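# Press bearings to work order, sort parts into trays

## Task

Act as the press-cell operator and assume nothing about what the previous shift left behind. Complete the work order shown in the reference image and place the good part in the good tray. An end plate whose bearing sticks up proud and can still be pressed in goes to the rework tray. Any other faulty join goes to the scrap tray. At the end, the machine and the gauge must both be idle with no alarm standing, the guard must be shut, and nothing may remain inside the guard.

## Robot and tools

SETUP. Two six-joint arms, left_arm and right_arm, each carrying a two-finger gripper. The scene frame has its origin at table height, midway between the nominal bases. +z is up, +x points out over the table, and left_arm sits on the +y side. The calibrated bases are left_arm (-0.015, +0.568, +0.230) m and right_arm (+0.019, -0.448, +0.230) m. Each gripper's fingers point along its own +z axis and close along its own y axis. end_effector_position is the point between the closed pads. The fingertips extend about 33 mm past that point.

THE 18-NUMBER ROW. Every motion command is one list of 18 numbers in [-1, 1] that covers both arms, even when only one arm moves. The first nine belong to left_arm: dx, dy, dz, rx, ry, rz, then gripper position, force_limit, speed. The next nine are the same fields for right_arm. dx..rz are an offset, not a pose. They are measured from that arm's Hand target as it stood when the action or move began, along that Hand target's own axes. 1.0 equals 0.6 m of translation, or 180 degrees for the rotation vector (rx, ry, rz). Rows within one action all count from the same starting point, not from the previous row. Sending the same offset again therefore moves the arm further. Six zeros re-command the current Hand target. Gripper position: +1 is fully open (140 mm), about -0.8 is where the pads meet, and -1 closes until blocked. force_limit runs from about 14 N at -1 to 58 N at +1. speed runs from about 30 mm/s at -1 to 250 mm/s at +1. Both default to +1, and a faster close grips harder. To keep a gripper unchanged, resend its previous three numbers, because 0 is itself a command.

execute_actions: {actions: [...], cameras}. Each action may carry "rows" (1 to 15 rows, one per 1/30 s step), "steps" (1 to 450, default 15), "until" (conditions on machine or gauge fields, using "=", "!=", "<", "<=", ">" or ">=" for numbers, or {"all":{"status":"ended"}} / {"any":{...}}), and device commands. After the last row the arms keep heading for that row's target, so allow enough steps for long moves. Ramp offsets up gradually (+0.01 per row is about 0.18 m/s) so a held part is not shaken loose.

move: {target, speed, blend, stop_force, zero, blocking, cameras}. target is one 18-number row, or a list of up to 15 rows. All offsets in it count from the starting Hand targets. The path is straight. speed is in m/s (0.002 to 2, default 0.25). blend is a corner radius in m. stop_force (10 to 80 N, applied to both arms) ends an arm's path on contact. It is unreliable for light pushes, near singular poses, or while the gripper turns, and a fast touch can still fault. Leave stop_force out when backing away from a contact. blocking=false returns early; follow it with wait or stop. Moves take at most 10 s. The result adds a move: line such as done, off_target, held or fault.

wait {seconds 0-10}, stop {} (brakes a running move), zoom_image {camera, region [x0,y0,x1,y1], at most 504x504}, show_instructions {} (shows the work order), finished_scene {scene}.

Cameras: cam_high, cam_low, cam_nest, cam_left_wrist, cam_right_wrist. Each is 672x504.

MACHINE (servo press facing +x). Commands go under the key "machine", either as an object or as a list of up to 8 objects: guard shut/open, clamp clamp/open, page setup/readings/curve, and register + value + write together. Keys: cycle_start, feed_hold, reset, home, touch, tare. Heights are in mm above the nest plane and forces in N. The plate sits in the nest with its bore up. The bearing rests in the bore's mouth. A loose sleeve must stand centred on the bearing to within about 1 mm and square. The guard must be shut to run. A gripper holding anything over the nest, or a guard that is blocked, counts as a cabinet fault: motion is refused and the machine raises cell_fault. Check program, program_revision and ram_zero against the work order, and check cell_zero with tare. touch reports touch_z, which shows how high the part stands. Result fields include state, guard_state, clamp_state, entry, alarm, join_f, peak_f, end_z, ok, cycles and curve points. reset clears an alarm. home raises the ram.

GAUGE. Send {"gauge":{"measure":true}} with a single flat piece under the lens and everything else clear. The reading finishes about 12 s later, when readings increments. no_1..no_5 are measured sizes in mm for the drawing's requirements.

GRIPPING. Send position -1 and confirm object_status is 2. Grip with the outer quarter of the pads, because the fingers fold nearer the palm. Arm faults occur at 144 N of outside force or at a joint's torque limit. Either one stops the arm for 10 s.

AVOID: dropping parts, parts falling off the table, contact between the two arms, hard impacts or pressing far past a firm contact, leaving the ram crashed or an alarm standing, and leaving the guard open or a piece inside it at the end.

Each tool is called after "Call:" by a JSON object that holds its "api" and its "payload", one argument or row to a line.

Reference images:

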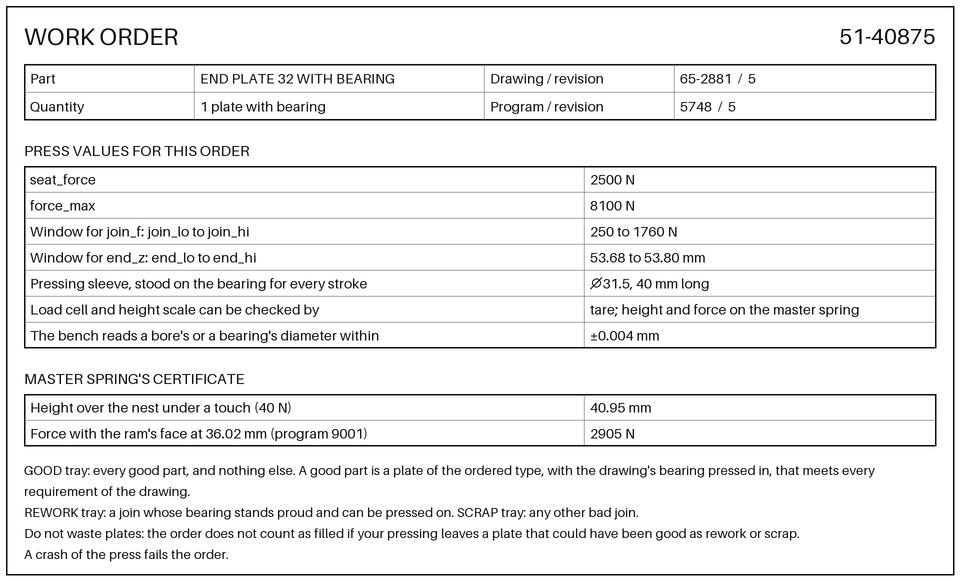

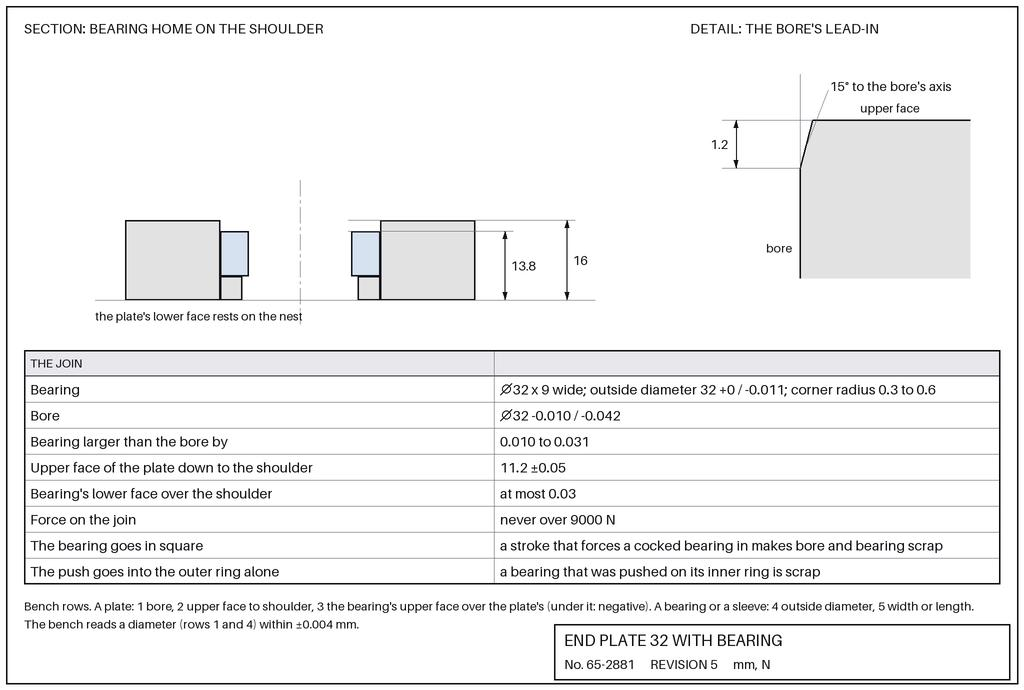

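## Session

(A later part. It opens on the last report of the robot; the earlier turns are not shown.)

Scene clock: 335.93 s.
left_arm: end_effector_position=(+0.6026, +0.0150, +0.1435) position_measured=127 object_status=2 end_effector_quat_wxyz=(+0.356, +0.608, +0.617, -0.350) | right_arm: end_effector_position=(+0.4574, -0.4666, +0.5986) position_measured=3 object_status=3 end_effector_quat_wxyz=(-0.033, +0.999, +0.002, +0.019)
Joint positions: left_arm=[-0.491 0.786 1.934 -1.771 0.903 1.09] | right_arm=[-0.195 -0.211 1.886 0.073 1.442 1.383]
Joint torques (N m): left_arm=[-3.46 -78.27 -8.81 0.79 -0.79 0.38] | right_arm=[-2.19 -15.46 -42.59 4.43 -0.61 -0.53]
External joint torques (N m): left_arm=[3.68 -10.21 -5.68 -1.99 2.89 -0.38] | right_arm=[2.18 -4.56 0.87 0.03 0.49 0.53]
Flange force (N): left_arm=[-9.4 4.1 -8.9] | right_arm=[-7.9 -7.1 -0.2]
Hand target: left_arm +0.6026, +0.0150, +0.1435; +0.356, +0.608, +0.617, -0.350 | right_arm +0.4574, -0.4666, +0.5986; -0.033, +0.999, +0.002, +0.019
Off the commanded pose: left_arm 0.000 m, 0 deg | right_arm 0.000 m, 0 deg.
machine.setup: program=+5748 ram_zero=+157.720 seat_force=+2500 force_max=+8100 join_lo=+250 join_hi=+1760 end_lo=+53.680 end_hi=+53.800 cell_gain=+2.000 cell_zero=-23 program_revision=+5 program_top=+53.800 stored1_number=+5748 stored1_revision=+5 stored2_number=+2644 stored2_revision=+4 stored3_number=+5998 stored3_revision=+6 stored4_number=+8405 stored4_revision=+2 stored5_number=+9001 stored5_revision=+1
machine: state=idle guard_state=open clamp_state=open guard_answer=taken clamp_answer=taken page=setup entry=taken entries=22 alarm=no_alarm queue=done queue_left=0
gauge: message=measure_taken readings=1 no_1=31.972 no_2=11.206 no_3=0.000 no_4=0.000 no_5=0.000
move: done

Call:
{"api": "execute_actions", "payload": {
  "actions": [
    {"rows": [[0,0,0,0,0,0,0.43,0,-1,0,0,0,0,0,0,1,1,1]], "steps": 50}
  ],
  "cameras": ["cam_nest"]
}}

Call:
{"api": "move", "payload": {
  "target": [
    [0, 0, -0.08, 0, 0, 0, 0.43, 0, -1, 0, 0, 0, 0, 0, 0, 1, 1, 1],
    [0, 0, -0.4, 0, 0, 0, 0.43, 0, -1, 0, 0, 0, 0, 0, 0, 1, 1, 1]
  ],
  "speed": [0.06,0.25],
  "blend": [0.01,0]
}}

Call:
{"api": "execute_actions", "payload": {
  "actions": [
    {"machine": {"clamp": "clamp"}, "steps": 60}
  ],
  "cameras": ["cam_nest", "cam_left_wrist"]
}}

Scene clock: 339.20 s.
left_arm: end_effector_position=(+0.6026, +0.0150, +0.1435) position_measured=75 object_status=3 end_effector_quat_wxyz=(+0.356, +0.608, +0.617, -0.350) | right_arm: end_effector_position=(+0.4574, -0.4666, +0.5986) position_measured=3 object_status=3 end_effector_quat_wxyz=(-0.033, +0.999, +0.002, +0.019)
Joint positions: left_arm=[-0.491 0.786 1.934 -1.771 0.903 1.09] | right_arm=[-0.195 -0.211 1.886 0.073 1.442 1.383]
Joint torques (N m): left_arm=[-0.66 -89.74 -13.65 -1.01 1.98 0.16] | right_arm=[-2.43 -15.62 -42.87 4.44 -0.58 -0.47]
External joint torques (N m): left_arm=[0.8 1.42 -0.81 -0.19 0.11 -0.16] | right_arm=[2.42 -4.45 1.13 0.02 0.46 0.46]
Flange force (N): left_arm=[2.0 2.9 1.4] | right_arm=[-8.0 -7.5 0.4]
Hand target: left_arm +0.6026, +0.0150, +0.1435; +0.356, +0.608, +0.617, -0.350 | right_arm +0.4574, -0.4666, +0.5986; -0.033, +0.999, +0.002, +0.019
Off the commanded pose: left_arm 0.000 m, 0 deg | right_arm 0.000 m, 0 deg.
machine.setup: program=+5748 ram_zero=+157.720 seat_force=+2500 force_max=+8100 join_lo=+250 join_hi=+1760 end_lo=+53.680 end_hi=+53.800 cell_gain=+2.000 cell_zero=-23 program_revision=+5 program_top=+53.800 stored1_number=+5748 stored1_revision=+5 stored2_number=+2644 stored2_revision=+4 stored3_number=+5998 stored3_revision=+6 stored4_number=+8405 stored4_revision=+2 stored5_number=+9001 stored5_revision=+1
machine: state=idle guard_state=open clamp_state=open guard_answer=taken clamp_answer=taken page=setup entry=taken entries=22 alarm=no_alarm queue=done queue_left=0
gauge: message=measure_taken readings=1 no_1=31.972 no_2=11.206 no_3=0.000 no_4=0.000 no_5=0.000
Images, in order (width x height): cam_nest 672x504.

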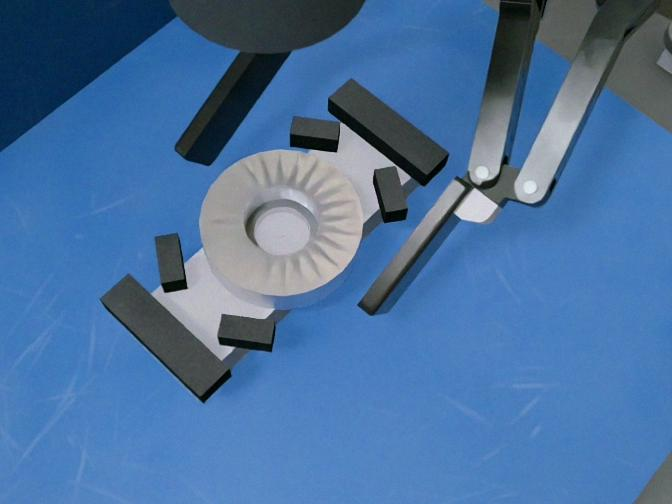

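Scene clock: 341.17 s.
left_arm: end_effector_position=(+0.5993, +0.2227, +0.2636) position_measured=75 object_status=3 end_effector_quat_wxyz=(+0.356, +0.608, +0.617, -0.350) | right_arm: end_effector_position=(+0.4574, -0.4666, +0.5986) position_measured=3 object_status=3 end_effector_quat_wxyz=(-0.033, +0.999, +0.002, +0.019)
Joint positions: left_arm=[-0.182 0.552 2.051 -1.414 1.043 0.945] | right_arm=[-0.195 -0.211 1.886 0.073 1.442 1.383]
Joint torques (N m): left_arm=[-1.34 -73.73 -17.66 -0.65 1.72 0.18] | right_arm=[-2.66 -15.94 -42.69 4.41 -0.56 -0.53]
External joint torques (N m): left_arm=[1.42 0.45 -0.75 -0.2 0.2 -0.18] | right_arm=[2.65 -4.18 0.93 0.05 0.44 0.53]
Flange force (N): left_arm=[1.3 2.4 -1.5] | right_arm=[-7.1 -8.1 0.2]
Hand target: left_arm +0.5995, +0.2227, +0.2637; +0.356, +0.608, +0.617, -0.350 | right_arm +0.4574, -0.4666, +0.5986; -0.033, +0.999, +0.002, +0.019
Off the commanded pose: left_arm 0.000 m, 0 deg | right_arm 0.000 m, 0 deg.
machine.setup: program=+5748 ram_zero=+157.720 seat_force=+2500 force_max=+8100 join_lo=+250 join_hi=+1760 end_lo=+53.680 end_hi=+53.800 cell_gain=+2.000 cell_zero=-23 program_revision=+5 program_top=+53.800 stored1_number=+5748 stored1_revision=+5 stored2_number=+2644 stored2_revision=+4 stored3_number=+5998 stored3_revision=+6 stored4_number=+8405 stored4_revision=+2 stored5_number=+9001 stored5_revision=+1
machine: state=idle guard_state=open clamp_state=open guard_answer=taken clamp_answer=taken page=setup entry=taken entries=22 alarm=no_alarm queue=done queue_left=0
gauge: message=measure_taken readings=1 no_1=31.972 no_2=11.206 no_3=0.000 no_4=0.000 no_5=0.000
move: done

Scene clock: 343.37 s.
left_arm: end_effector_position=(+0.5995, +0.2227, +0.2637) position_measured=75 object_status=3 end_effector_quat_wxyz=(+0.356, +0.608, +0.617, -0.350) | right_arm: end_effector_position=(+0.4574, -0.4666, +0.5986) position_measured=3 object_status=3 end_effector_quat_wxyz=(-0.033, +0.999, +0.002, +0.019)
Joint positions: left_arm=[-0.182 0.552 2.05 -1.414 1.043 0.945] | right_arm=[-0.195 -0.211 1.886 0.073 1.442 1.383]
Joint torques (N m): left_arm=[-1.26 -73.96 -17.53 -0.68 1.91 0.11] | right_arm=[-2.79 -15.46 -42.6 4.43 -0.59 -0.5]
External joint torques (N m): left_arm=[1.19 0.51 -1.2 -0.19 0.01 -0.11] | right_arm=[2.79 -4.67 0.84 0.04 0.47 0.5]
Flange force (N): left_arm=[1.2 3.2 -0.9] | right_arm=[-7.8 -8.4 -0.1]
Hand target: left_arm +0.5995, +0.2227, +0.2637; +0.356, +0.608, +0.617, -0.350 | right_arm +0.4574, -0.4666, +0.5986; -0.033, +0.999, +0.002, +0.019
Tool commands: left_gripper/position=+0.43 left_gripper/force_limit=+0.0 left_gripper/speed=-1.0 right_gripper/position=+1.0 right_gripper/force_limit=+1.0 right_gripper/speed=+1.0
Off the commanded pose: left_arm 0.000 m, 0 deg | right_arm 0.000 m, 0 deg.
machine.setup: program=+5748 ram_zero=+157.720 seat_force=+2500 force_max=+8100 join_lo=+250 join_hi=+1760 end_lo=+53.680 end_hi=+53.800 cell_gain=+2.000 cell_zero=-23 program_revision=+5 program_top=+53.800 stored1_number=+5748 stored1_revision=+5 stored2_number=+2644 stored2_revision=+4 stored3_number=+5998 stored3_revision=+6 stored4_number=+8405 stored4_revision=+2 stored5_number=+9001 stored5_revision=+1
machine: state=idle guard_state=open clamp_state=clamped guard_answer=taken clamp_answer=taken page=setup entry=taken entries=22 alarm=no_alarm queue=done queue_left=0
gauge: message=measure_taken readings=1 no_1=31.972 no_2=11.206 no_3=0.000 no_4=0.000 no_5=0.000
camera_calibration:
cam_left_wrist: T_world_to_cam=[[0.998885, 0.0407888, -0.0237552, -0.595382], [0.0311307, -0.190976, 0.981101, -0.230389], [0.0354813, -0.980747, -0.192033, 0.394216], [0, 0, 0, 1]] pos_world=[0.587903, 0.366912, 0.287595]
Images, in order (width x height): cam_nest 672x504, cam_left_wrist 672x504.

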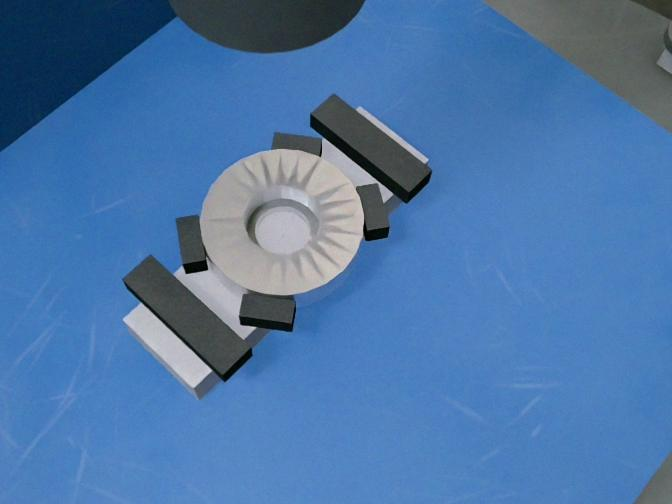

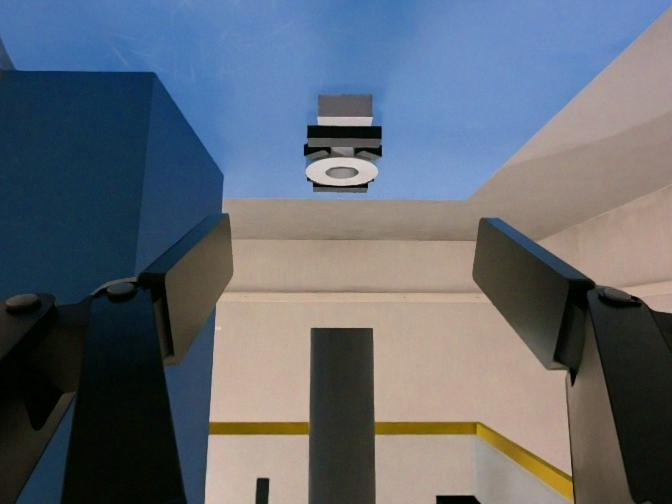

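Call:
{"api": "zoom_image", "payload": {
  "camera": "cam_nest",
  "region": [190, 130, 380, 320]
}}

Scaled by 2.653 from the camera's 672x504 image, which has a finer 960x720 frame.

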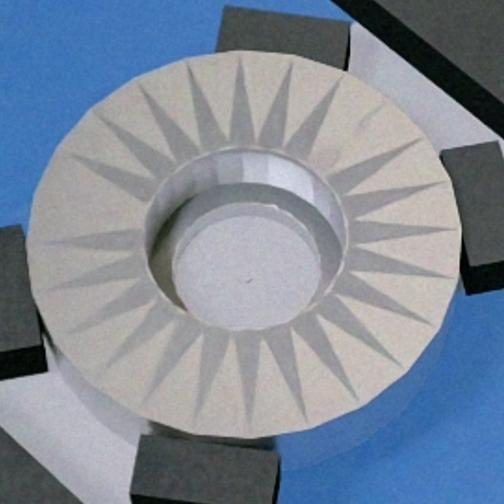

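Call:
{"api": "move", "payload": {
  "target": [
    [0.1885, 0.0533, -0.1598, 0, 0, 0, -0.078, 0, -1, 0, 0, 0, 0, 0, 0, 1, 1, 1],
    [0.3873, 0.1155, -0.0919, 0, 0, 0, -0.078, 0, -1, 0, 0, 0, 0, 0, 0, 1, 1, 1]
  ],
  "speed": 0.25,
  "blend": [0.03,0],
  "cameras": ["cam_left_wrist"]
}}

Call:
{"api": "zoom_image", "payload": {
  "camera": "cam_left_wrist",
  "region": [230, 90, 480, 340]
}}

Scene clock: 351.77 s.
left_arm: end_effector_position=(+0.6666, +0.3878, +0.0904) position_measured=138 object_status=0 end_effector_quat_wxyz=(+0.356, +0.608, +0.617, -0.350) | right_arm: end_effector_position=(+0.4574, -0.4666, +0.5986) position_measured=3 object_status=3 end_effector_quat_wxyz=(-0.033, +0.999, +0.002, +0.019)
Joint positions: left_arm=[0.076 0.881 1.882 -1.279 1.119 1.151] | right_arm=[-0.195 -0.211 1.886 0.073 1.442 1.383]
Joint torques (N m): left_arm=[-1 -94.8 -11.34 -0.29 2.17 0.15] | right_arm=[-1.92 -15.54 -42.81 4.44 -0.57 -0.51]
External joint torques (N m): left_arm=[1.14 2.46 -0.37 -0.13 0.01 -0.15] | right_arm=[1.91 -4.59 1.05 0.03 0.45 0.51]
Flange force (N): left_arm=[4.3 2.3 0.4] | right_arm=[-8.3 -6.4 0.2]
Hand target: left_arm +0.6666, +0.3878, +0.0903; +0.356, +0.608, +0.617, -0.350 | right_arm +0.4574, -0.4666, +0.5986; -0.033, +0.999, +0.002, +0.019
Off the commanded pose: left_arm 0.000 m, 0 deg | right_arm 0.000 m, 0 deg.
machine.setup: program=+5748 ram_zero=+157.720 seat_force=+2500 force_max=+8100 join_lo=+250 join_hi=+1760 end_lo=+53.680 end_hi=+53.800 cell_gain=+2.000 cell_zero=-23 program_revision=+5 program_top=+53.800 stored1_number=+5748 stored1_revision=+5 stored2_number=+2644 stored2_revision=+4 stored3_number=+5998 stored3_revision=+6 stored4_number=+8405 stored4_revision=+2 stored5_number=+9001 stored5_revision=+1
machine: state=idle guard_state=open clamp_state=clamped guard_answer=taken clamp_answer=taken page=setup entry=taken entries=22 alarm=no_alarm queue=done queue_left=0
gauge: message=measure_taken readings=1 no_1=31.972 no_2=11.206 no_3=0.000 no_4=0.000 no_5=0.000
move: done
camera_calibration:
cam_left_wrist: T_world_to_cam=[[0.998885, 0.04087, -0.0236317, -0.673321], [0.0310285, -0.191073, 0.981085, -0.0306863], [0.0355816, -0.980725, -0.192128, 0.520489], [0, 0, 0, 1]] pos_world=[0.655002, 0.532112, 0.114195]
Images, in order (width x height): cam_left_wrist 672x504.

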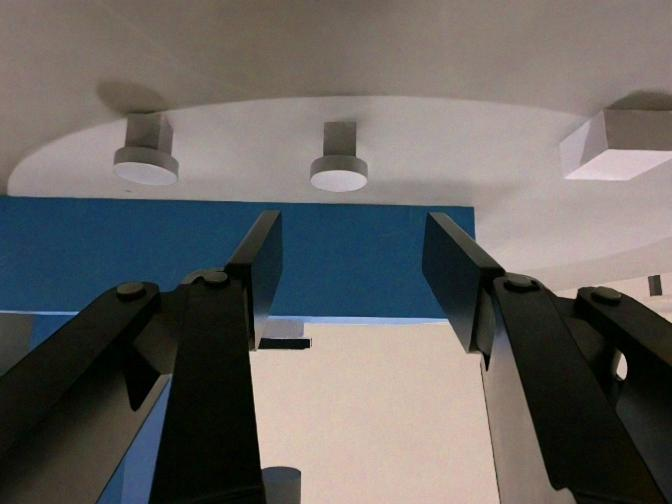

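Scaled by 2.016 from the camera's 672x504 image, which has a finer 960x720 frame.

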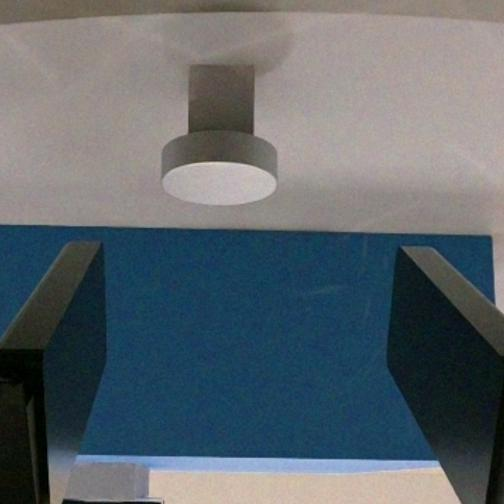

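Call:
{"api": "move", "payload": {
  "target": [0.0122, -0.0058, 0.1087, 0, 0, 0, -0.078, 0, -1, 0, 0, 0, 0, 0, 0, 1, 1, 1],
  "speed": 0.1,
  "cameras": ["cam_left_wrist"]
}}

Call:
{"api": "zoom_image", "payload": {
  "camera": "cam_left_wrist",
  "region": [230, 120, 480, 370]
}}

Scene clock: 354.50 s.
left_arm: end_effector_position=(+0.6639, +0.3350, +0.0513) position_measured=138 object_status=3 end_effector_quat_wxyz=(+0.356, +0.608, +0.617, -0.350) | right_arm: end_effector_position=(+0.4574, -0.4666, +0.5986) position_measured=3 object_status=3 end_effector_quat_wxyz=(-0.033, +0.999, +0.002, +0.019)
Joint positions: left_arm=[-0.001 0.938 1.883 -1.377 1.08 1.207] | right_arm=[-0.195 -0.211 1.886 0.073 1.442 1.383]
Joint torques (N m): left_arm=[-0.79 -94.39 -8.71 -0.27 2.09 0.16] | right_arm=[-2.36 -15.6 -42.78 4.48 -0.57 -0.5]
External joint torques (N m): left_arm=[0.86 0.82 -0.53 -0.22 0.14 -0.16] | right_arm=[2.36 -4.58 1.01 -0.01 0.45 0.5]
Flange force (N): left_arm=[1.8 1.7 -0.2] | right_arm=[-8.0 -7.4 0.2]
Hand target: left_arm +0.6639, +0.3350, +0.0513; +0.356, +0.608, +0.617, -0.350 | right_arm +0.4574, -0.4666, +0.5986; -0.033, +0.999, +0.002, +0.019
Off the commanded pose: left_arm 0.000 m, 0 deg | right_arm 0.000 m, 0 deg.
machine.setup: program=+5748 ram_zero=+157.720 seat_force=+2500 force_max=+8100 join_lo=+250 join_hi=+1760 end_lo=+53.680 end_hi=+53.800 cell_gain=+2.000 cell_zero=-23 program_revision=+5 program_top=+53.800 stored1_number=+5748 stored1_revision=+5 stored2_number=+2644 stored2_revision=+4 stored3_number=+5998 stored3_revision=+6 stored4_number=+8405 stored4_revision=+2 stored5_number=+9001 stored5_revision=+1
machine: state=idle guard_state=open clamp_state=clamped guard_answer=taken clamp_answer=taken page=setup entry=taken entries=22 alarm=no_alarm queue=done queue_left=0
gauge: message=measure_taken readings=1 no_1=31.972 no_2=11.206 no_3=0.000 no_4=0.000 no_5=0.000
move: done
camera_calibration:
cam_left_wrist: T_world_to_cam=[[0.998885, 0.0407888, -0.0237552, -0.66934], [0.0311307, -0.190976, 0.981101, -0.00254267], [0.0354813, -0.980747, -0.192033, 0.461379], [0, 0, 0, 1]] pos_world=[0.652303, 0.479312, 0.0751945]
Images, in order (width x height): cam_left_wrist 672x504.

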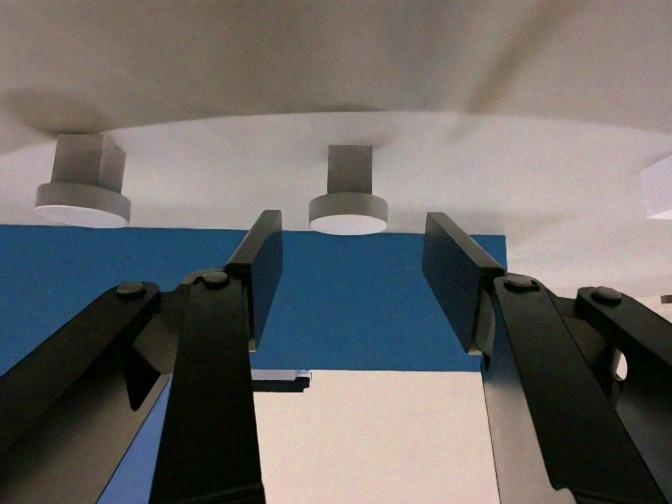

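Scaled by 2.016 from the camera's 672x504 image, which has a finer 960x720 frame.

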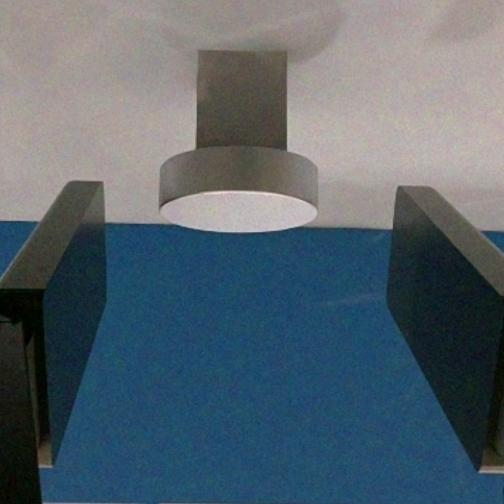

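Call:
{"api": "move", "payload": {
  "target": [0.0036, -0.0033, -0.0046, 0, 0, 0, -0.078, 0, -1, 0, 0, 0, 0, 0, 0, 1, 1, 1],
  "speed": 0.05
}}

Call:
{"api": "execute_actions", "payload": {
  "actions": [
    {"rows": [[0,0,0,0,0,0,-1,-0.5,-1,0,0,0,0,0,0,1,1,1]], "steps": 60}
  ],
  "cameras": ["cam_left_wrist"]
}}

Call:
{"api": "zoom_image", "payload": {
  "camera": "cam_left_wrist",
  "region": [230, 120, 480, 370]
}}

Scene clock: 356.90 s.
left_arm: end_effector_position=(+0.6618, +0.3385, +0.0507) position_measured=138 object_status=3 end_effector_quat_wxyz=(+0.356, +0.608, +0.617, -0.350) | right_arm: end_effector_position=(+0.4574, -0.4666, +0.5986) position_measured=3 object_status=3 end_effector_quat_wxyz=(-0.033, +0.999, +0.002, +0.019)
Joint positions: left_arm=[0.004 0.938 1.886 -1.374 1.081 1.211] | right_arm=[-0.195 -0.211 1.886 0.073 1.442 1.383]
Joint torques (N m): left_arm=[-0.64 -94.5 -8.59 -0.34 2.2 0.15] | right_arm=[-2.38 -15.9 -42.78 4.45 -0.52 -0.46]
External joint torques (N m): left_arm=[0.66 1.22 -0.44 -0.13 0.04 -0.15] | right_arm=[2.36 -4.09 1.05 0.01 0.39 0.45]
Flange force (N): left_arm=[2.3 1.7 0.2] | right_arm=[-7.3 -7.2 0.5]
Hand target: left_arm +0.6619, +0.3385, +0.0508; +0.356, +0.608, +0.617, -0.350 | right_arm +0.4574, -0.4666, +0.5986; -0.033, +0.999, +0.002, +0.019
Off the commanded pose: left_arm 0.000 m, 0 deg | right_arm 0.000 m, 0 deg.
machine.setup: program=+5748 ram_zero=+157.720 seat_force=+2500 force_max=+8100 join_lo=+250 join_hi=+1760 end_lo=+53.680 end_hi=+53.800 cell_gain=+2.000 cell_zero=-23 program_revision=+5 program_top=+53.800 stored1_number=+5748 stored1_revision=+5 stored2_number=+2644 stored2_revision=+4 stored3_number=+5998 stored3_revision=+6 stored4_number=+8405 stored4_revision=+2 stored5_number=+9001 stored5_revision=+1
machine: state=idle guard_state=open clamp_state=clamped guard_answer=taken clamp_answer=taken page=setup entry=taken entries=22 alarm=no_alarm queue=done queue_left=0
gauge: message=measure_taken readings=1 no_1=31.972 no_2=11.206 no_3=0.000 no_4=0.000 no_5=0.000
move: done

Scene clock: 359.10 s.
left_arm: end_effector_position=(+0.6619, +0.3385, +0.0508) position_measured=183 object_status=2 end_effector_quat_wxyz=(+0.356, +0.608, +0.617, -0.350) | right_arm: end_effector_position=(+0.4574, -0.4666, +0.5986) position_measured=3 object_status=3 end_effector_quat_wxyz=(-0.033, +0.999, +0.002, +0.019)
Joint positions: left_arm=[0.004 0.938 1.886 -1.374 1.081 1.211] | right_arm=[-0.195 -0.211 1.886 0.073 1.442 1.383]
Joint torques (N m): left_arm=[-1.72 -92.95 -8.33 -0.27 1.93 0.16] | right_arm=[-2.37 -15.97 -42.86 4.42 -0.6 -0.55]
External joint torques (N m): left_arm=[1.82 -0.4 -0.86 -0.21 0.31 -0.16] | right_arm=[2.35 -3.97 1.14 0.04 0.47 0.55]
Flange force (N): left_arm=[1.0 1.7 -2.5] | right_arm=[-7.2 -7.4 0.5]
Hand target: left_arm +0.6619, +0.3385, +0.0508; +0.356, +0.608, +0.617, -0.350 | right_arm +0.4574, -0.4666, +0.5986; -0.033, +0.999, +0.002, +0.019
Off the commanded pose: left_arm 0.000 m, 0 deg | right_arm 0.000 m, 0 deg.
machine.setup: program=+5748 ram_zero=+157.720 seat_force=+2500 force_max=+8100 join_lo=+250 join_hi=+1760 end_lo=+53.680 end_hi=+53.800 cell_gain=+2.000 cell_zero=-23 program_revision=+5 program_top=+53.800 stored1_number=+5748 stored1_revision=+5 stored2_number=+2644 stored2_revision=+4 stored3_number=+5998 stored3_revision=+6 stored4_number=+8405 stored4_revision=+2 stored5_number=+9001 stored5_revision=+1
machine: state=idle guard_state=open clamp_state=clamped guard_answer=taken clamp_answer=taken page=setup entry=taken entries=22 alarm=no_alarm queue=done queue_left=0
gauge: message=measure_taken readings=1 no_1=31.972 no_2=11.206 no_3=0.000 no_4=0.000 no_5=0.000
camera_calibration:
cam_left_wrist: T_world_to_cam=[[0.998885, 0.0407888, -0.0237552, -0.667493], [0.0311307, -0.190976, 0.981101, -0.00134054], [0.0354813, -0.980747, -0.192033, 0.464689], [0, 0, 0, 1]] pos_world=[0.650303, 0.482712, 0.0746945]
Images, in order (width x height): cam_left_wrist 672x504.

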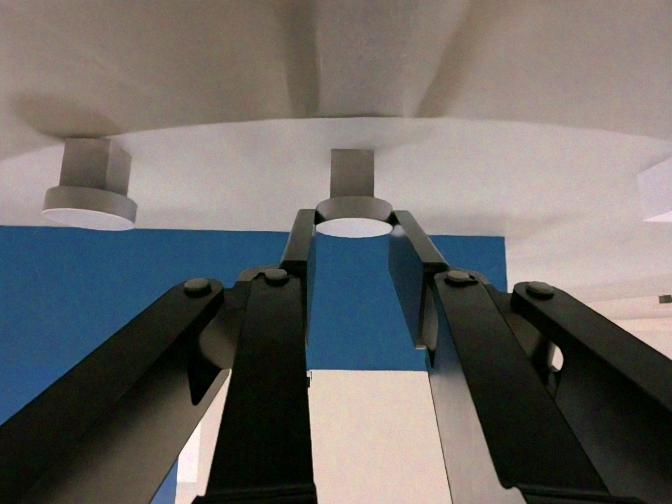

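Scaled by 2.016 from the camera's 672x504 image, which has a finer 960x720 frame.

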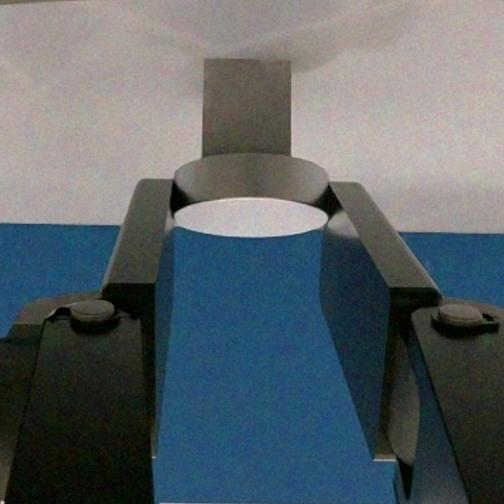

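Call:
{"api": "move", "payload": {
  "target": [
    [-0.1277, 0.0005, -0.1122, 0, 0, 0, -1, -0.5, -1, 0, 0, 0, 0, 0, 0, 1, 1, 1],
    [0.0593, 0.1363, -0.4668, -0.578, 0, -0.3347, -1, -0.5, -1, 0, 0, 0, 0, 0, 0, 1, 1, 1],
    [0.3079, 0.4112, -0.614, -0.578, 0, -0.3347, -1, -0.5, -1, 0, 0, 0, 0, 0, 0, 1, 1, 1]
  ],
  "speed": [0.12,0.35,0.25],
  "blend": [0.01,0.03,0],
  "cameras": ["cam_left_wrist"]
}}

Call:
{"api": "move", "payload": {
  "target": [0.0202, 0, 0.0117, 0, 0, 0, -1, -0.5, -1, 0, 0, 0, 0, 0, 0, 1, 1, 1],
  "speed": 0.05,
  "cameras": ["cam_left_wrist"]
}}

Scene clock: 366.07 s.
left_arm: end_effector_position=(+0.9026, +0.7533, +0.0758) position_measured=183 object_status=2 end_effector_quat_wxyz=(+0.482, -0.232, +0.835, +0.134) | right_arm: end_effector_position=(+0.4574, -0.4666, +0.5986) position_measured=3 object_status=3 end_effector_quat_wxyz=(-0.033, +0.999, +0.002, +0.019)
Joint positions: left_arm=[-0.028 0.897 1.904 -3.836 0.767 1.82] | right_arm=[-0.195 -0.211 1.886 0.073 1.442 1.383]
Joint torques (N m): left_arm=[-1.31 -101.35 -18.41 -0.44 2.38 0.15] | right_arm=[-2.56 -15.72 -42.81 4.46 -0.56 -0.53]
External joint torques (N m): left_arm=[1.34 0.58 -0.64 -0.28 -0.05 -0.15] | right_arm=[2.53 -4.33 1.08 0 0.44 0.53]
Flange force (N): left_arm=[-0.2 0.5 2.6] | right_arm=[-7.6 -7.9 0.4]
Hand target: left_arm +0.9026, +0.7533, +0.0758; +0.482, -0.232, +0.835, +0.134 | right_arm +0.4574, -0.4666, +0.5986; -0.033, +0.999, +0.002, +0.019
Off the commanded pose: left_arm 0.000 m, 0 deg | right_arm 0.000 m, 0 deg.
machine.setup: program=+5748 ram_zero=+157.720 seat_force=+2500 force_max=+8100 join_lo=+250 join_hi=+1760 end_lo=+53.680 end_hi=+53.800 cell_gain=+2.000 cell_zero=-23 program_revision=+5 program_top=+53.800 stored1_number=+5748 stored1_revision=+5 stored2_number=+2644 stored2_revision=+4 stored3_number=+5998 stored3_revision=+6 stored4_number=+8405 stored4_revision=+2 stored5_number=+9001 stored5_revision=+1
machine: state=idle guard_state=open clamp_state=clamped guard_answer=taken clamp_answer=taken page=setup entry=taken entries=22 alarm=no_alarm queue=done queue_left=0
gauge: message=measure_taken readings=1 no_1=31.972 no_2=11.206 no_3=0.000 no_4=0.000 no_5=0.000
move: done
camera_calibration:
cam_left_wrist: T_world_to_cam=[[-0.537953, 0.842598, -0.0251909, -0.140971], [0.147943, 0.123788, 0.981218, -0.296704], [0.829891, 0.524122, -0.191249, -0.982947], [0, 0, 0, 1]] pos_world=[0.783799, 0.670695, 0.0995931]
Images, in order (width x height): cam_left_wrist 672x504.

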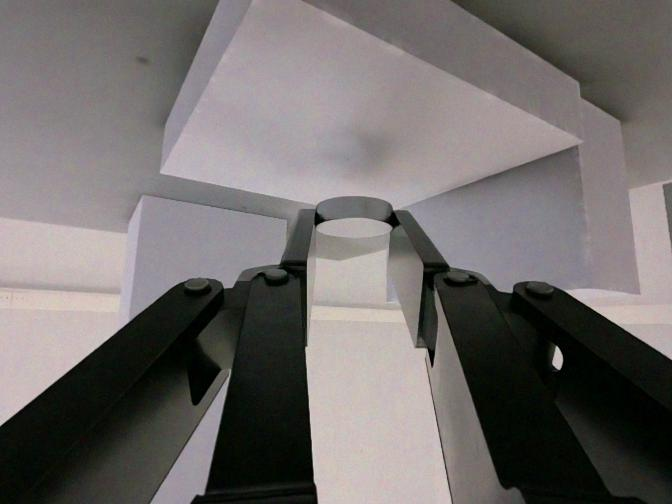

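Scene clock: 366.80 s.
left_arm: end_effector_position=(+0.9027, +0.7533, +0.0618) position_measured=183 object_status=2 end_effector_quat_wxyz=(+0.482, -0.232, +0.835, +0.134) | right_arm: end_effector_position=(+0.4574, -0.4666, +0.5986) position_measured=3 object_status=3 end_effector_quat_wxyz=(-0.033, +0.999, +0.002, +0.019)
Joint positions: left_arm=[-0.028 0.919 1.898 -3.826 0.78 1.805] | right_arm=[-0.195 -0.211 1.886 0.073 1.442 1.383]
Joint torques (N m): left_arm=[-0.75 -102.33 -17.51 -0.51 2.33 0.03] | right_arm=[-2.17 -15.39 -42.72 4.42 -0.53 -0.51]
External joint torques (N m): left_arm=[0.76 0.99 -0.66 -0.18 0 -0.03] | right_arm=[2.19 -4.82 0.95 0.05 0.41 0.5]
Flange force (N): left_arm=[0.5 -0.2 2.8] | right_arm=[-8.4 -7.1 0.1]
Hand target: left_arm +0.9027, +0.7533, +0.0618; +0.482, -0.232, +0.835, +0.134 | right_arm +0.4574, -0.4666, +0.5986; -0.033, +0.999, +0.002, +0.019
Off the commanded pose: left_arm 0.000 m, 0 deg | right_arm 0.000 m, 0 deg.
machine.setup: program=+5748 ram_zero=+157.720 seat_force=+2500 force_max=+8100 join_lo=+250 join_hi=+1760 end_lo=+53.680 end_hi=+53.800 cell_gain=+2.000 cell_zero=-23 program_revision=+5 program_top=+53.800 stored1_number=+5748 stored1_revision=+5 stored2_number=+2644 stored2_revision=+4 stored3_number=+5998 stored3_revision=+6 stored4_number=+8405 stored4_revision=+2 stored5_number=+9001 stored5_revision=+1
machine: state=idle guard_state=open clamp_state=clamped guard_answer=taken clamp_answer=taken page=setup entry=taken entries=22 alarm=no_alarm queue=done queue_left=0
gauge: message=measure_taken readings=1 no_1=31.972 no_2=11.206 no_3=0.000 no_4=0.000 no_5=0.000
move: done
camera_calibration:
cam_left_wrist: T_world_to_cam=[[-0.538065, 0.842527, -0.0251672, -0.141274], [0.147862, 0.12374, 0.981237, -0.282885], [0.829833, 0.524248, -0.191158, -0.985723], [0, 0, 0, 1]] pos_world=[0.783799, 0.670794, 0.0855929]
Images, in order (width x height): cam_left_wrist 672x504.

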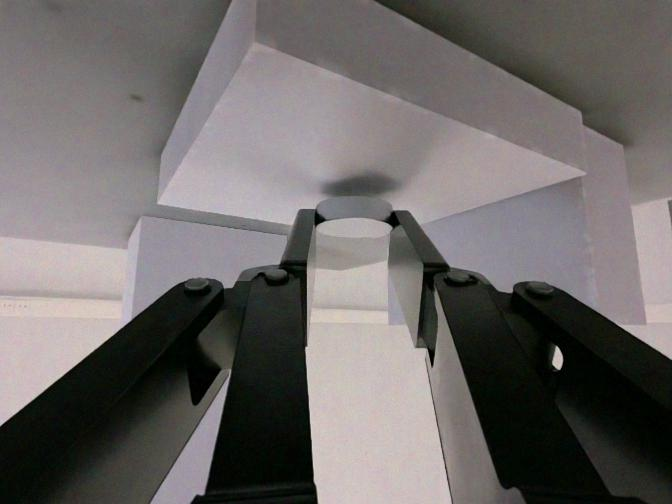

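Call:
{"api": "move", "payload": {
  "target": [0.0123, 0, 0.0071, 0, 0, 0, -1, -0.5, -1, 0, 0, 0, 0, 0, 0, 1, 1, 1],
  "speed": 0.006,
  "stop_force": 10,
  "cameras": ["cam_left_wrist"]
}}

Call:
{"api": "zoom_image", "payload": {
  "camera": "cam_left_wrist",
  "region": [230, 120, 480, 370]
}}

Scene clock: 369.90 s.
left_arm: end_effector_position=(+0.9027, +0.7534, +0.0535) position_measured=183 object_status=2 end_effector_quat_wxyz=(+0.482, -0.232, +0.834, +0.134) | right_arm: end_effector_position=(+0.4574, -0.4666, +0.5986) position_measured=3 object_status=3 end_effector_quat_wxyz=(-0.033, +0.999, +0.002, +0.019)
Joint positions: left_arm=[-0.028 0.933 1.894 -3.819 0.787 1.797] | right_arm=[-0.195 -0.211 1.886 0.073 1.442 1.383]
Joint torques (N m): left_arm=[0.16 -94.98 -16 -0.56 0.18 0.29] | right_arm=[-2.53 -15.16 -42.71 4.43 -0.53 -0.47]
External joint torques (N m): left_arm=[-0.01 -6.78 -1.79 -0.11 2.16 -0.28] | right_arm=[2.52 -4.92 0.96 0.04 0.41 0.47]
Flange force (N): left_arm=[-5.5 0.7 -6.4] | right_arm=[-8.4 -7.8 0.1]
Hand target: left_arm +0.9027, +0.7534, +0.0535; +0.482, -0.232, +0.834, +0.134 | right_arm +0.4574, -0.4666, +0.5986; -0.033, +0.999, +0.002, +0.019
Off the commanded pose: left_arm 0.000 m, 0 deg | right_arm 0.000 m, 0 deg.
machine.setup: program=+5748 ram_zero=+157.720 seat_force=+2500 force_max=+8100 join_lo=+250 join_hi=+1760 end_lo=+53.680 end_hi=+53.800 cell_gain=+2.000 cell_zero=-23 program_revision=+5 program_top=+53.800 stored1_number=+5748 stored1_revision=+5 stored2_number=+2644 stored2_revision=+4 stored3_number=+5998 stored3_revision=+6 stored4_number=+8405 stored4_revision=+2 stored5_number=+9001 stored5_revision=+1
machine: state=idle guard_state=open clamp_state=clamped guard_answer=taken clamp_answer=taken page=setup entry=taken entries=22 alarm=no_alarm queue=done queue_left=0
gauge: message=measure_taken readings=1 no_1=31.972 no_2=11.206 no_3=0.000 no_4=0.000 no_5=0.000
move: contact (left_arm)
camera_calibration:
cam_left_wrist: T_world_to_cam=[[-0.538027, 0.842549, -0.0252519, -0.141469], [0.147647, 0.123693, 0.981275, -0.27446], [0.829896, 0.524224, -0.19095, -0.98746], [0, 0, 0, 1]] pos_world=[0.783898, 0.670794, 0.0771924]
Images, in order (width x height): cam_left_wrist 672x504.

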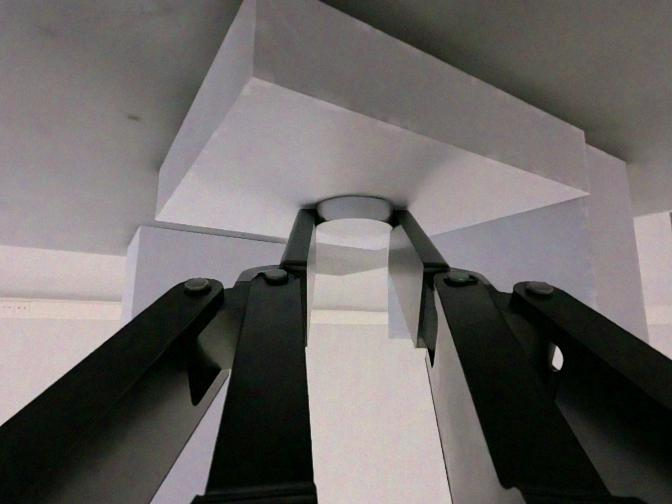

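Scaled by 2.016 from the camera's 672x504 image, which has a finer 960x720 frame.

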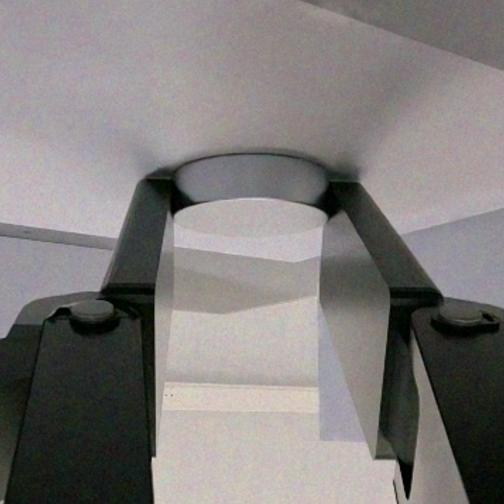

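Call:
{"api": "execute_actions", "payload": {
  "actions": [
    {"rows": [[0,0,0,0,0,0,-0.078,-0.5,-1,0,0,0,0,0,0,1,1,1]], "steps": 45}
  ]
}}

Call:
{"api": "move", "payload": {
  "target": [
    [0, 0, -0.1, 0, 0, 0, -0.078, -0.5, -1, 0, 0, 0, 0, 0, 0, 1, 1, 1],
    [0, 0, -0.4, 0, 0, 0, -0.078, -0.5, -1, 0, 0, 0, 0, 0, 0, 1, 1, 1]
  ],
  "speed": [0.08,0.3],
  "blend": [0.02,0],
  "cameras": ["cam_left_wrist"]
}}

Call:
{"api": "execute_actions", "payload": {
  "actions": [
    {"gauge": {"measure": true}, "steps": 450, "until": {"gauge": {"readings": [">", 1]}}}
  ]
}}

Scene clock: 372.40 s.
left_arm: end_effector_position=(+0.9027, +0.7534, +0.0535) position_measured=138 object_status=3 end_effector_quat_wxyz=(+0.482, -0.232, +0.834, +0.134) | right_arm: end_effector_position=(+0.4574, -0.4666, +0.5986) position_measured=3 object_status=3 end_effector_quat_wxyz=(-0.033, +0.999, +0.002, +0.019)
Joint positions: left_arm=[-0.028 0.933 1.894 -3.819 0.787 1.797] | right_arm=[-0.195 -0.211 1.886 0.073 1.442 1.383]
Joint torques (N m): left_arm=[-0.85 -102.88 -17.09 -0.48 2.31 0.16] | right_arm=[-2.65 -16.04 -42.84 4.42 -0.62 -0.52]
External joint torques (N m): left_arm=[0.99 1.14 -0.76 -0.2 0.02 -0.16] | right_arm=[2.62 -3.93 1.1 0.05 0.5 0.52]
Flange force (N): left_arm=[0.7 0.0 3.3] | right_arm=[-7.0 -8.0 0.4]
Hand target: left_arm +0.9027, +0.7534, +0.0535; +0.482, -0.232, +0.834, +0.134 | right_arm +0.4574, -0.4666, +0.5986; -0.033, +0.999, +0.002, +0.019
Off the commanded pose: left_arm 0.000 m, 0 deg | right_arm 0.000 m, 0 deg.
machine.setup: program=+5748 ram_zero=+157.720 seat_force=+2500 force_max=+8100 join_lo=+250 join_hi=+1760 end_lo=+53.680 end_hi=+53.800 cell_gain=+2.000 cell_zero=-23 program_revision=+5 program_top=+53.800 stored1_number=+5748 stored1_revision=+5 stored2_number=+2644 stored2_revision=+4 stored3_number=+5998 stored3_revision=+6 stored4_number=+8405 stored4_revision=+2 stored5_number=+9001 stored5_revision=+1
machine: state=idle guard_state=open clamp_state=clamped guard_answer=taken clamp_answer=taken page=setup entry=taken entries=22 alarm=no_alarm queue=done queue_left=0
gauge: message=measure_taken readings=1 no_1=31.972 no_2=11.206 no_3=0.000 no_4=0.000 no_5=0.000

Scene clock: 374.17 s.
left_arm: end_effector_position=(+0.7246, +0.6463, +0.1735) position_measured=138 object_status=3 end_effector_quat_wxyz=(+0.482, -0.232, +0.834, +0.134) | right_arm: end_effector_position=(+0.4574, -0.4666, +0.5986) position_measured=3 object_status=3 end_effector_quat_wxyz=(-0.033, +0.999, +0.002, +0.019)
Joint positions: left_arm=[-0.242 0.63 2.274 -4.015 0.883 1.78] | right_arm=[-0.195 -0.211 1.886 0.073 1.442 1.383]
Joint torques (N m): left_arm=[-1.12 -76.98 -14.06 -0.07 2.3 0.17] | right_arm=[-2.3 -15.77 -42.92 4.45 -0.58 -0.52]
External joint torques (N m): left_arm=[1.14 0.64 -0.95 -0.21 0.04 -0.17] | right_arm=[2.29 -4.3 1.19 0.01 0.46 0.52]
Flange force (N): left_arm=[-0.1 0.1 3.3] | right_arm=[-7.8 -7.3 0.5]
Hand target: left_arm +0.7246, +0.6462, +0.1735; +0.482, -0.232, +0.834, +0.134 | right_arm +0.4574, -0.4666, +0.5986; -0.033, +0.999, +0.002, +0.019
Off the commanded pose: left_arm 0.000 m, 0 deg | right_arm 0.000 m, 0 deg.
machine.setup: program=+5748 ram_zero=+157.720 seat_force=+2500 force_max=+8100 join_lo=+250 join_hi=+1760 end_lo=+53.680 end_hi=+53.800 cell_gain=+2.000 cell_zero=-23 program_revision=+5 program_top=+53.800 stored1_number=+5748 stored1_revision=+5 stored2_number=+2644 stored2_revision=+4 stored3_number=+5998 stored3_revision=+6 stored4_number=+8405 stored4_revision=+2 stored5_number=+9001 stored5_revision=+1
machine: state=idle guard_state=open clamp_state=clamped guard_answer=taken clamp_answer=taken page=setup entry=taken entries=22 alarm=no_alarm queue=done queue_left=0
gauge: message=measure_taken readings=1 no_1=31.972 no_2=11.206 no_3=0.000 no_4=0.000 no_5=0.000
move: done
camera_calibration:
cam_left_wrist: T_world_to_cam=[[-0.538134, 0.842483, -0.025175, -0.143937], [0.147676, 0.12365, 0.981276, -0.352663], [0.829821, 0.52434, -0.190955, -0.760617], [0, 0, 0, 1]] pos_world=[0.605798, 0.563694, 0.197192]
Images, in order (width x height): cam_left_wrist 672x504.

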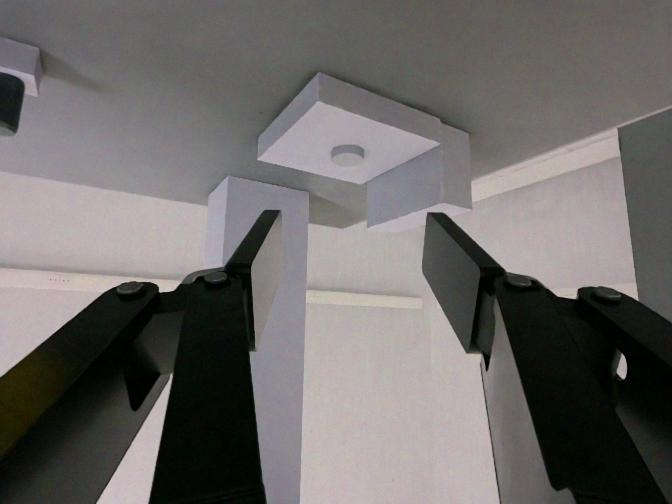

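Scene clock: 386.37 s.
left_arm: end_effector_position=(+0.7246, +0.6462, +0.1735) position_measured=138 object_status=3 end_effector_quat_wxyz=(+0.482, -0.232, +0.834, +0.134) | right_arm: end_effector_position=(+0.4574, -0.4666, +0.5986) position_measured=3 object_status=3 end_effector_quat_wxyz=(-0.033, +0.999, +0.002, +0.019)
Joint positions: left_arm=[-0.242 0.63 2.274 -4.015 0.883 1.78] | right_arm=[-0.195 -0.211 1.886 0.073 1.442 1.383]
Joint torques (N m): left_arm=[-1.4 -77.1 -14.21 -0.08 2.25 0.24] | right_arm=[-2.51 -15.84 -42.63 4.45 -0.58 -0.57]
External joint torques (N m): left_arm=[1.39 0.67 -0.74 -0.19 0.08 -0.24] | right_arm=[2.49 -4.21 0.89 0.01 0.46 0.57]
Flange force (N): left_arm=[0.2 0.8 3.3] | right_arm=[-7.2 -7.8 0.1]
Hand target: left_arm +0.7246, +0.6462, +0.1735; +0.482, -0.232, +0.834, +0.134 | right_arm +0.4574, -0.4666, +0.5986; -0.033, +0.999, +0.002, +0.019
Tool commands: left_gripper/position=-0.078 left_gripper/force_limit=-0.5 left_gripper/speed=-1.0 right_gripper/position=+1.0 right_gripper/force_limit=+1.0 right_gripper/speed=+1.0
Off the commanded pose: left_arm 0.000 m, 0 deg | right_arm 0.000 m, 0 deg.
machine.setup: program=+5748 ram_zero=+157.720 seat_force=+2500 force_max=+8100 join_lo=+250 join_hi=+1760 end_lo=+53.680 end_hi=+53.800 cell_gain=+2.000 cell_zero=-23 program_revision=+5 program_top=+53.800 stored1_number=+5748 stored1_revision=+5 stored2_number=+2644 stored2_revision=+4 stored3_number=+5998 stored3_revision=+6 stored4_number=+8405 stored4_revision=+2 stored5_number=+9001 stored5_revision=+1
machine: state=idle guard_state=open clamp_state=clamped guard_answer=taken clamp_answer=taken page=setup entry=taken entries=22 alarm=no_alarm queue=done queue_left=0
gauge: message=measure_taken readings=2 no_1=0.000 no_2=0.000 no_3=0.000 no_4=31.991 no_5=8.999

Call:
{"api": "execute_actions", "payload": {
  "actions": [
    {"gauge": {"measure": true}, "steps": 450, "until": {"gauge": {"readings": [">", 2]}}},
    {"gauge": {"measure": true}, "steps": 450, "until": {"gauge": {"readings": [">", 3]}}}
  ]
}}

Scene clock: 411.23 s.
left_arm: end_effector_position=(+0.7246, +0.6462, +0.1735) position_measured=138 object_status=3 end_effector_quat_wxyz=(+0.482, -0.232, +0.834, +0.134) | right_arm: end_effector_position=(+0.4574, -0.4666, +0.5986) position_measured=3 object_status=3 end_effector_quat_wxyz=(-0.033, +0.999, +0.002, +0.019)
Joint positions: left_arm=[-0.242 0.63 2.274 -4.015 0.883 1.78] | right_arm=[-0.195 -0.211 1.886 0.073 1.442 1.383]
Joint torques (N m): left_arm=[-0.96 -76.58 -14.34 -0.11 2.25 0.22] | right_arm=[-2.52 -15.55 -42.8 4.4 -0.53 -0.49]
External joint torques (N m): left_arm=[0.88 0.01 -0.65 -0.16 0.08 -0.22] | right_arm=[2.5 -4.37 1.08 0.07 0.41 0.49]
External joint torques at the end of the 1st action: left_arm=[0.93 0.55 -0.54 -0.15 0.11 -0.15] | right_arm=[1.96 -4.16 1.26 0.04 0.42 0.53]
Flange force (N): left_arm=[-0.5 0.4 1.8] | right_arm=[-7.7 -7.7 0.4]
Flange force at the end of the 1st action (N): left_arm=[0.3 0.4 2.4] | right_arm=[-7.8 -6.5 0.7]
Hand target: left_arm +0.7246, +0.6462, +0.1735; +0.482, -0.232, +0.834, +0.134 | right_arm +0.4574, -0.4666, +0.5986; -0.033, +0.999, +0.002, +0.019
Tool commands: left_gripper/position=-0.078 left_gripper/force_limit=-0.5 left_gripper/speed=-1.0 right_gripper/position=+1.0 right_gripper/force_limit=+1.0 right_gripper/speed=+1.0
Off the commanded pose: left_arm 0.000 m, 0 deg | right_arm 0.000 m, 0 deg.
machine.setup: program=+5748 ram_zero=+157.720 seat_force=+2500 force_max=+8100 join_lo=+250 join_hi=+1760 end_lo=+53.680 end_hi=+53.800 cell_gain=+2.000 cell_zero=-23 program_revision=+5 program_top=+53.800 stored1_number=+5748 stored1_revision=+5 stored2_number=+2644 stored2_revision=+4 stored3_number=+5998 stored3_revision=+6 stored4_number=+8405 stored4_revision=+2 stored5_number=+9001 stored5_revision=+1
machine: state=idle guard_state=open clamp_state=clamped guard_answer=taken clamp_answer=taken page=setup entry=taken entries=22 alarm=no_alarm queue=done queue_left=0
gauge: message=measure_taken readings=4 no_1=0.000 no_2=0.000 no_3=0.000 no_4=31.991 no_5=8.994

Call:
{"api": "move", "payload": {
  "target": [
    [0, 0, 0.3, 0, 0, 0, -0.078, -0.5, -1, 0, 0, 0, 0, 0, 0, 1, 1, 1],
    [0, 0, 0.4, 0, 0, 0, -0.078, -0.5, -1, 0, 0, 0, 0, 0, 0, 1, 1, 1]
  ],
  "speed": [0.3,0.08],
  "blend": [0.02,0]
}}

Call:
{"api": "execute_actions", "payload": {
  "actions": [
    {"rows": [[0,0,0,0,0,0,-1,-0.5,-1,0,0,0,0,0,0,1,1,1]], "steps": 45}
  ],
  "cameras": ["cam_left_wrist"]
}}

Call:
{"api": "zoom_image", "payload": {
  "camera": "cam_left_wrist",
  "region": [230, 120, 480, 370]
}}

Scene clock: 415.27 s.
left_arm: end_effector_position=(+0.9027, +0.7533, +0.0535) position_measured=138 object_status=3 end_effector_quat_wxyz=(+0.482, -0.232, +0.834, +0.134) | right_arm: end_effector_position=(+0.4574, -0.4666, +0.5986) position_measured=3 object_status=3 end_effector_quat_wxyz=(-0.033, +0.999, +0.002, +0.019)
Joint positions: left_arm=[-0.028 0.933 1.894 -3.819 0.787 1.797] | right_arm=[-0.195 -0.211 1.886 0.073 1.442 1.383]
Joint torques (N m): left_arm=[-1.44 -102.22 -16.99 -0.52 2.34 0.17] | right_arm=[-2.41 -15.5 -42.63 4.43 -0.56 -0.52]
External joint torques (N m): left_arm=[1.36 0.68 -0.83 -0.15 -0.01 -0.17] | right_arm=[2.38 -4.45 0.91 0.02 0.43 0.51]
Flange force (N): left_arm=[0.0 0.7 3.1] | right_arm=[-7.7 -7.5 0.1]
Hand target: left_arm +0.9027, +0.7534, +0.0535; +0.482, -0.232, +0.834, +0.134 | right_arm +0.4574, -0.4666, +0.5986; -0.033, +0.999, +0.002, +0.019
Off the commanded pose: left_arm 0.000 m, 0 deg | right_arm 0.000 m, 0 deg.
machine.setup: program=+5748 ram_zero=+157.720 seat_force=+2500 force_max=+8100 join_lo=+250 join_hi=+1760 end_lo=+53.680 end_hi=+53.800 cell_gain=+2.000 cell_zero=-23 program_revision=+5 program_top=+53.800 stored1_number=+5748 stored1_revision=+5 stored2_number=+2644 stored2_revision=+4 stored3_number=+5998 stored3_revision=+6 stored4_number=+8405 stored4_revision=+2 stored5_number=+9001 stored5_revision=+1
machine: state=idle guard_state=open clamp_state=clamped guard_answer=taken clamp_answer=taken page=setup entry=taken entries=22 alarm=no_alarm queue=done queue_left=0
gauge: message=measure_taken readings=4 no_1=0.000 no_2=0.000 no_3=0.000 no_4=31.991 no_5=8.994
move: done

Scene clock: 416.97 s.
left_arm: end_effector_position=(+0.9027, +0.7534, +0.0535) position_measured=183 object_status=2 end_effector_quat_wxyz=(+0.482, -0.232, +0.834, +0.134) | right_arm: end_effector_position=(+0.4574, -0.4666, +0.5986) position_measured=3 object_status=3 end_effector_quat_wxyz=(-0.033, +0.999, +0.002, +0.019)
Joint positions: left_arm=[-0.028 0.933 1.894 -3.819 0.787 1.797] | right_arm=[-0.195 -0.211 1.886 0.073 1.442 1.383]
Joint torques (N m): left_arm=[-0.67 -99.92 -16.64 -0.59 1.66 0.1] | right_arm=[-2.17 -15.34 -42.67 4.4 -0.55 -0.53]
External joint torques (N m): left_arm=[0.79 -1.95 -1.28 -0.09 0.69 -0.1] | right_arm=[2.15 -4.62 0.94 0.06 0.43 0.53]
Flange force (N): left_arm=[-2.2 0.4 0.0] | right_arm=[-8.1 -7.0 0.1]
Hand target: left_arm +0.9027, +0.7534, +0.0535; +0.482, -0.232, +0.834, +0.134 | right_arm +0.4574, -0.4666, +0.5986; -0.033, +0.999, +0.002, +0.019
Off the commanded pose: left_arm 0.000 m, 0 deg | right_arm 0.000 m, 0 deg.
machine.setup: program=+5748 ram_zero=+157.720 seat_force=+2500 force_max=+8100 join_lo=+250 join_hi=+1760 end_lo=+53.680 end_hi=+53.800 cell_gain=+2.000 cell_zero=-23 program_revision=+5 program_top=+53.800 stored1_number=+5748 stored1_revision=+5 stored2_number=+2644 stored2_revision=+4 stored3_number=+5998 stored3_revision=+6 stored4_number=+8405 stored4_revision=+2 stored5_number=+9001 stored5_revision=+1
machine: state=idle guard_state=open clamp_state=clamped guard_answer=taken clamp_answer=taken page=setup entry=taken entries=22 alarm=no_alarm queue=done queue_left=0
gauge: message=measure_taken readings=4 no_1=0.000 no_2=0.000 no_3=0.000 no_4=31.991 no_5=8.994
camera_calibration:
cam_left_wrist: T_world_to_cam=[[-0.53802, 0.842555, -0.0252002, -0.141483], [0.147675, 0.123648, 0.981276, -0.274452], [0.829896, 0.524225, -0.19095, -0.987461], [0, 0, 0, 1]] pos_world=[0.783898, 0.670794, 0.0771924]
Images, in order (width x height): cam_left_wrist 672x504.

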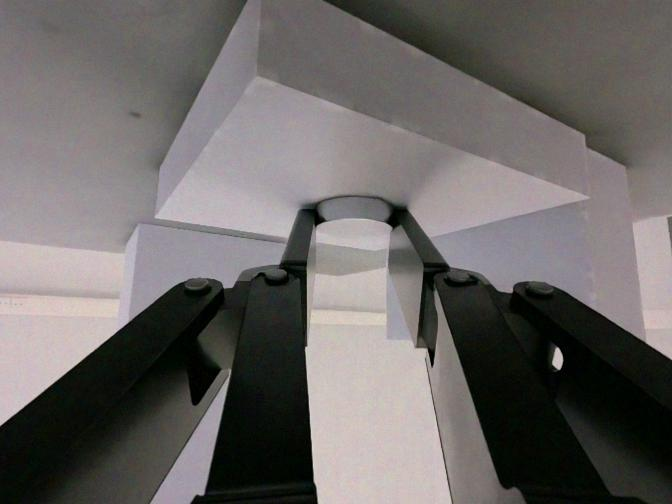

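Scaled by 2.016 from the camera's 672x504 image, which has a finer 960x720 frame.

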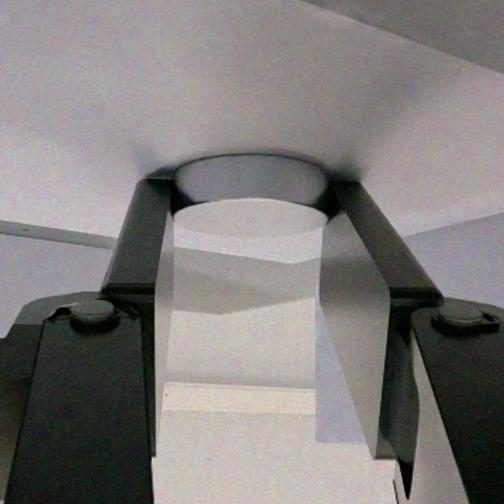

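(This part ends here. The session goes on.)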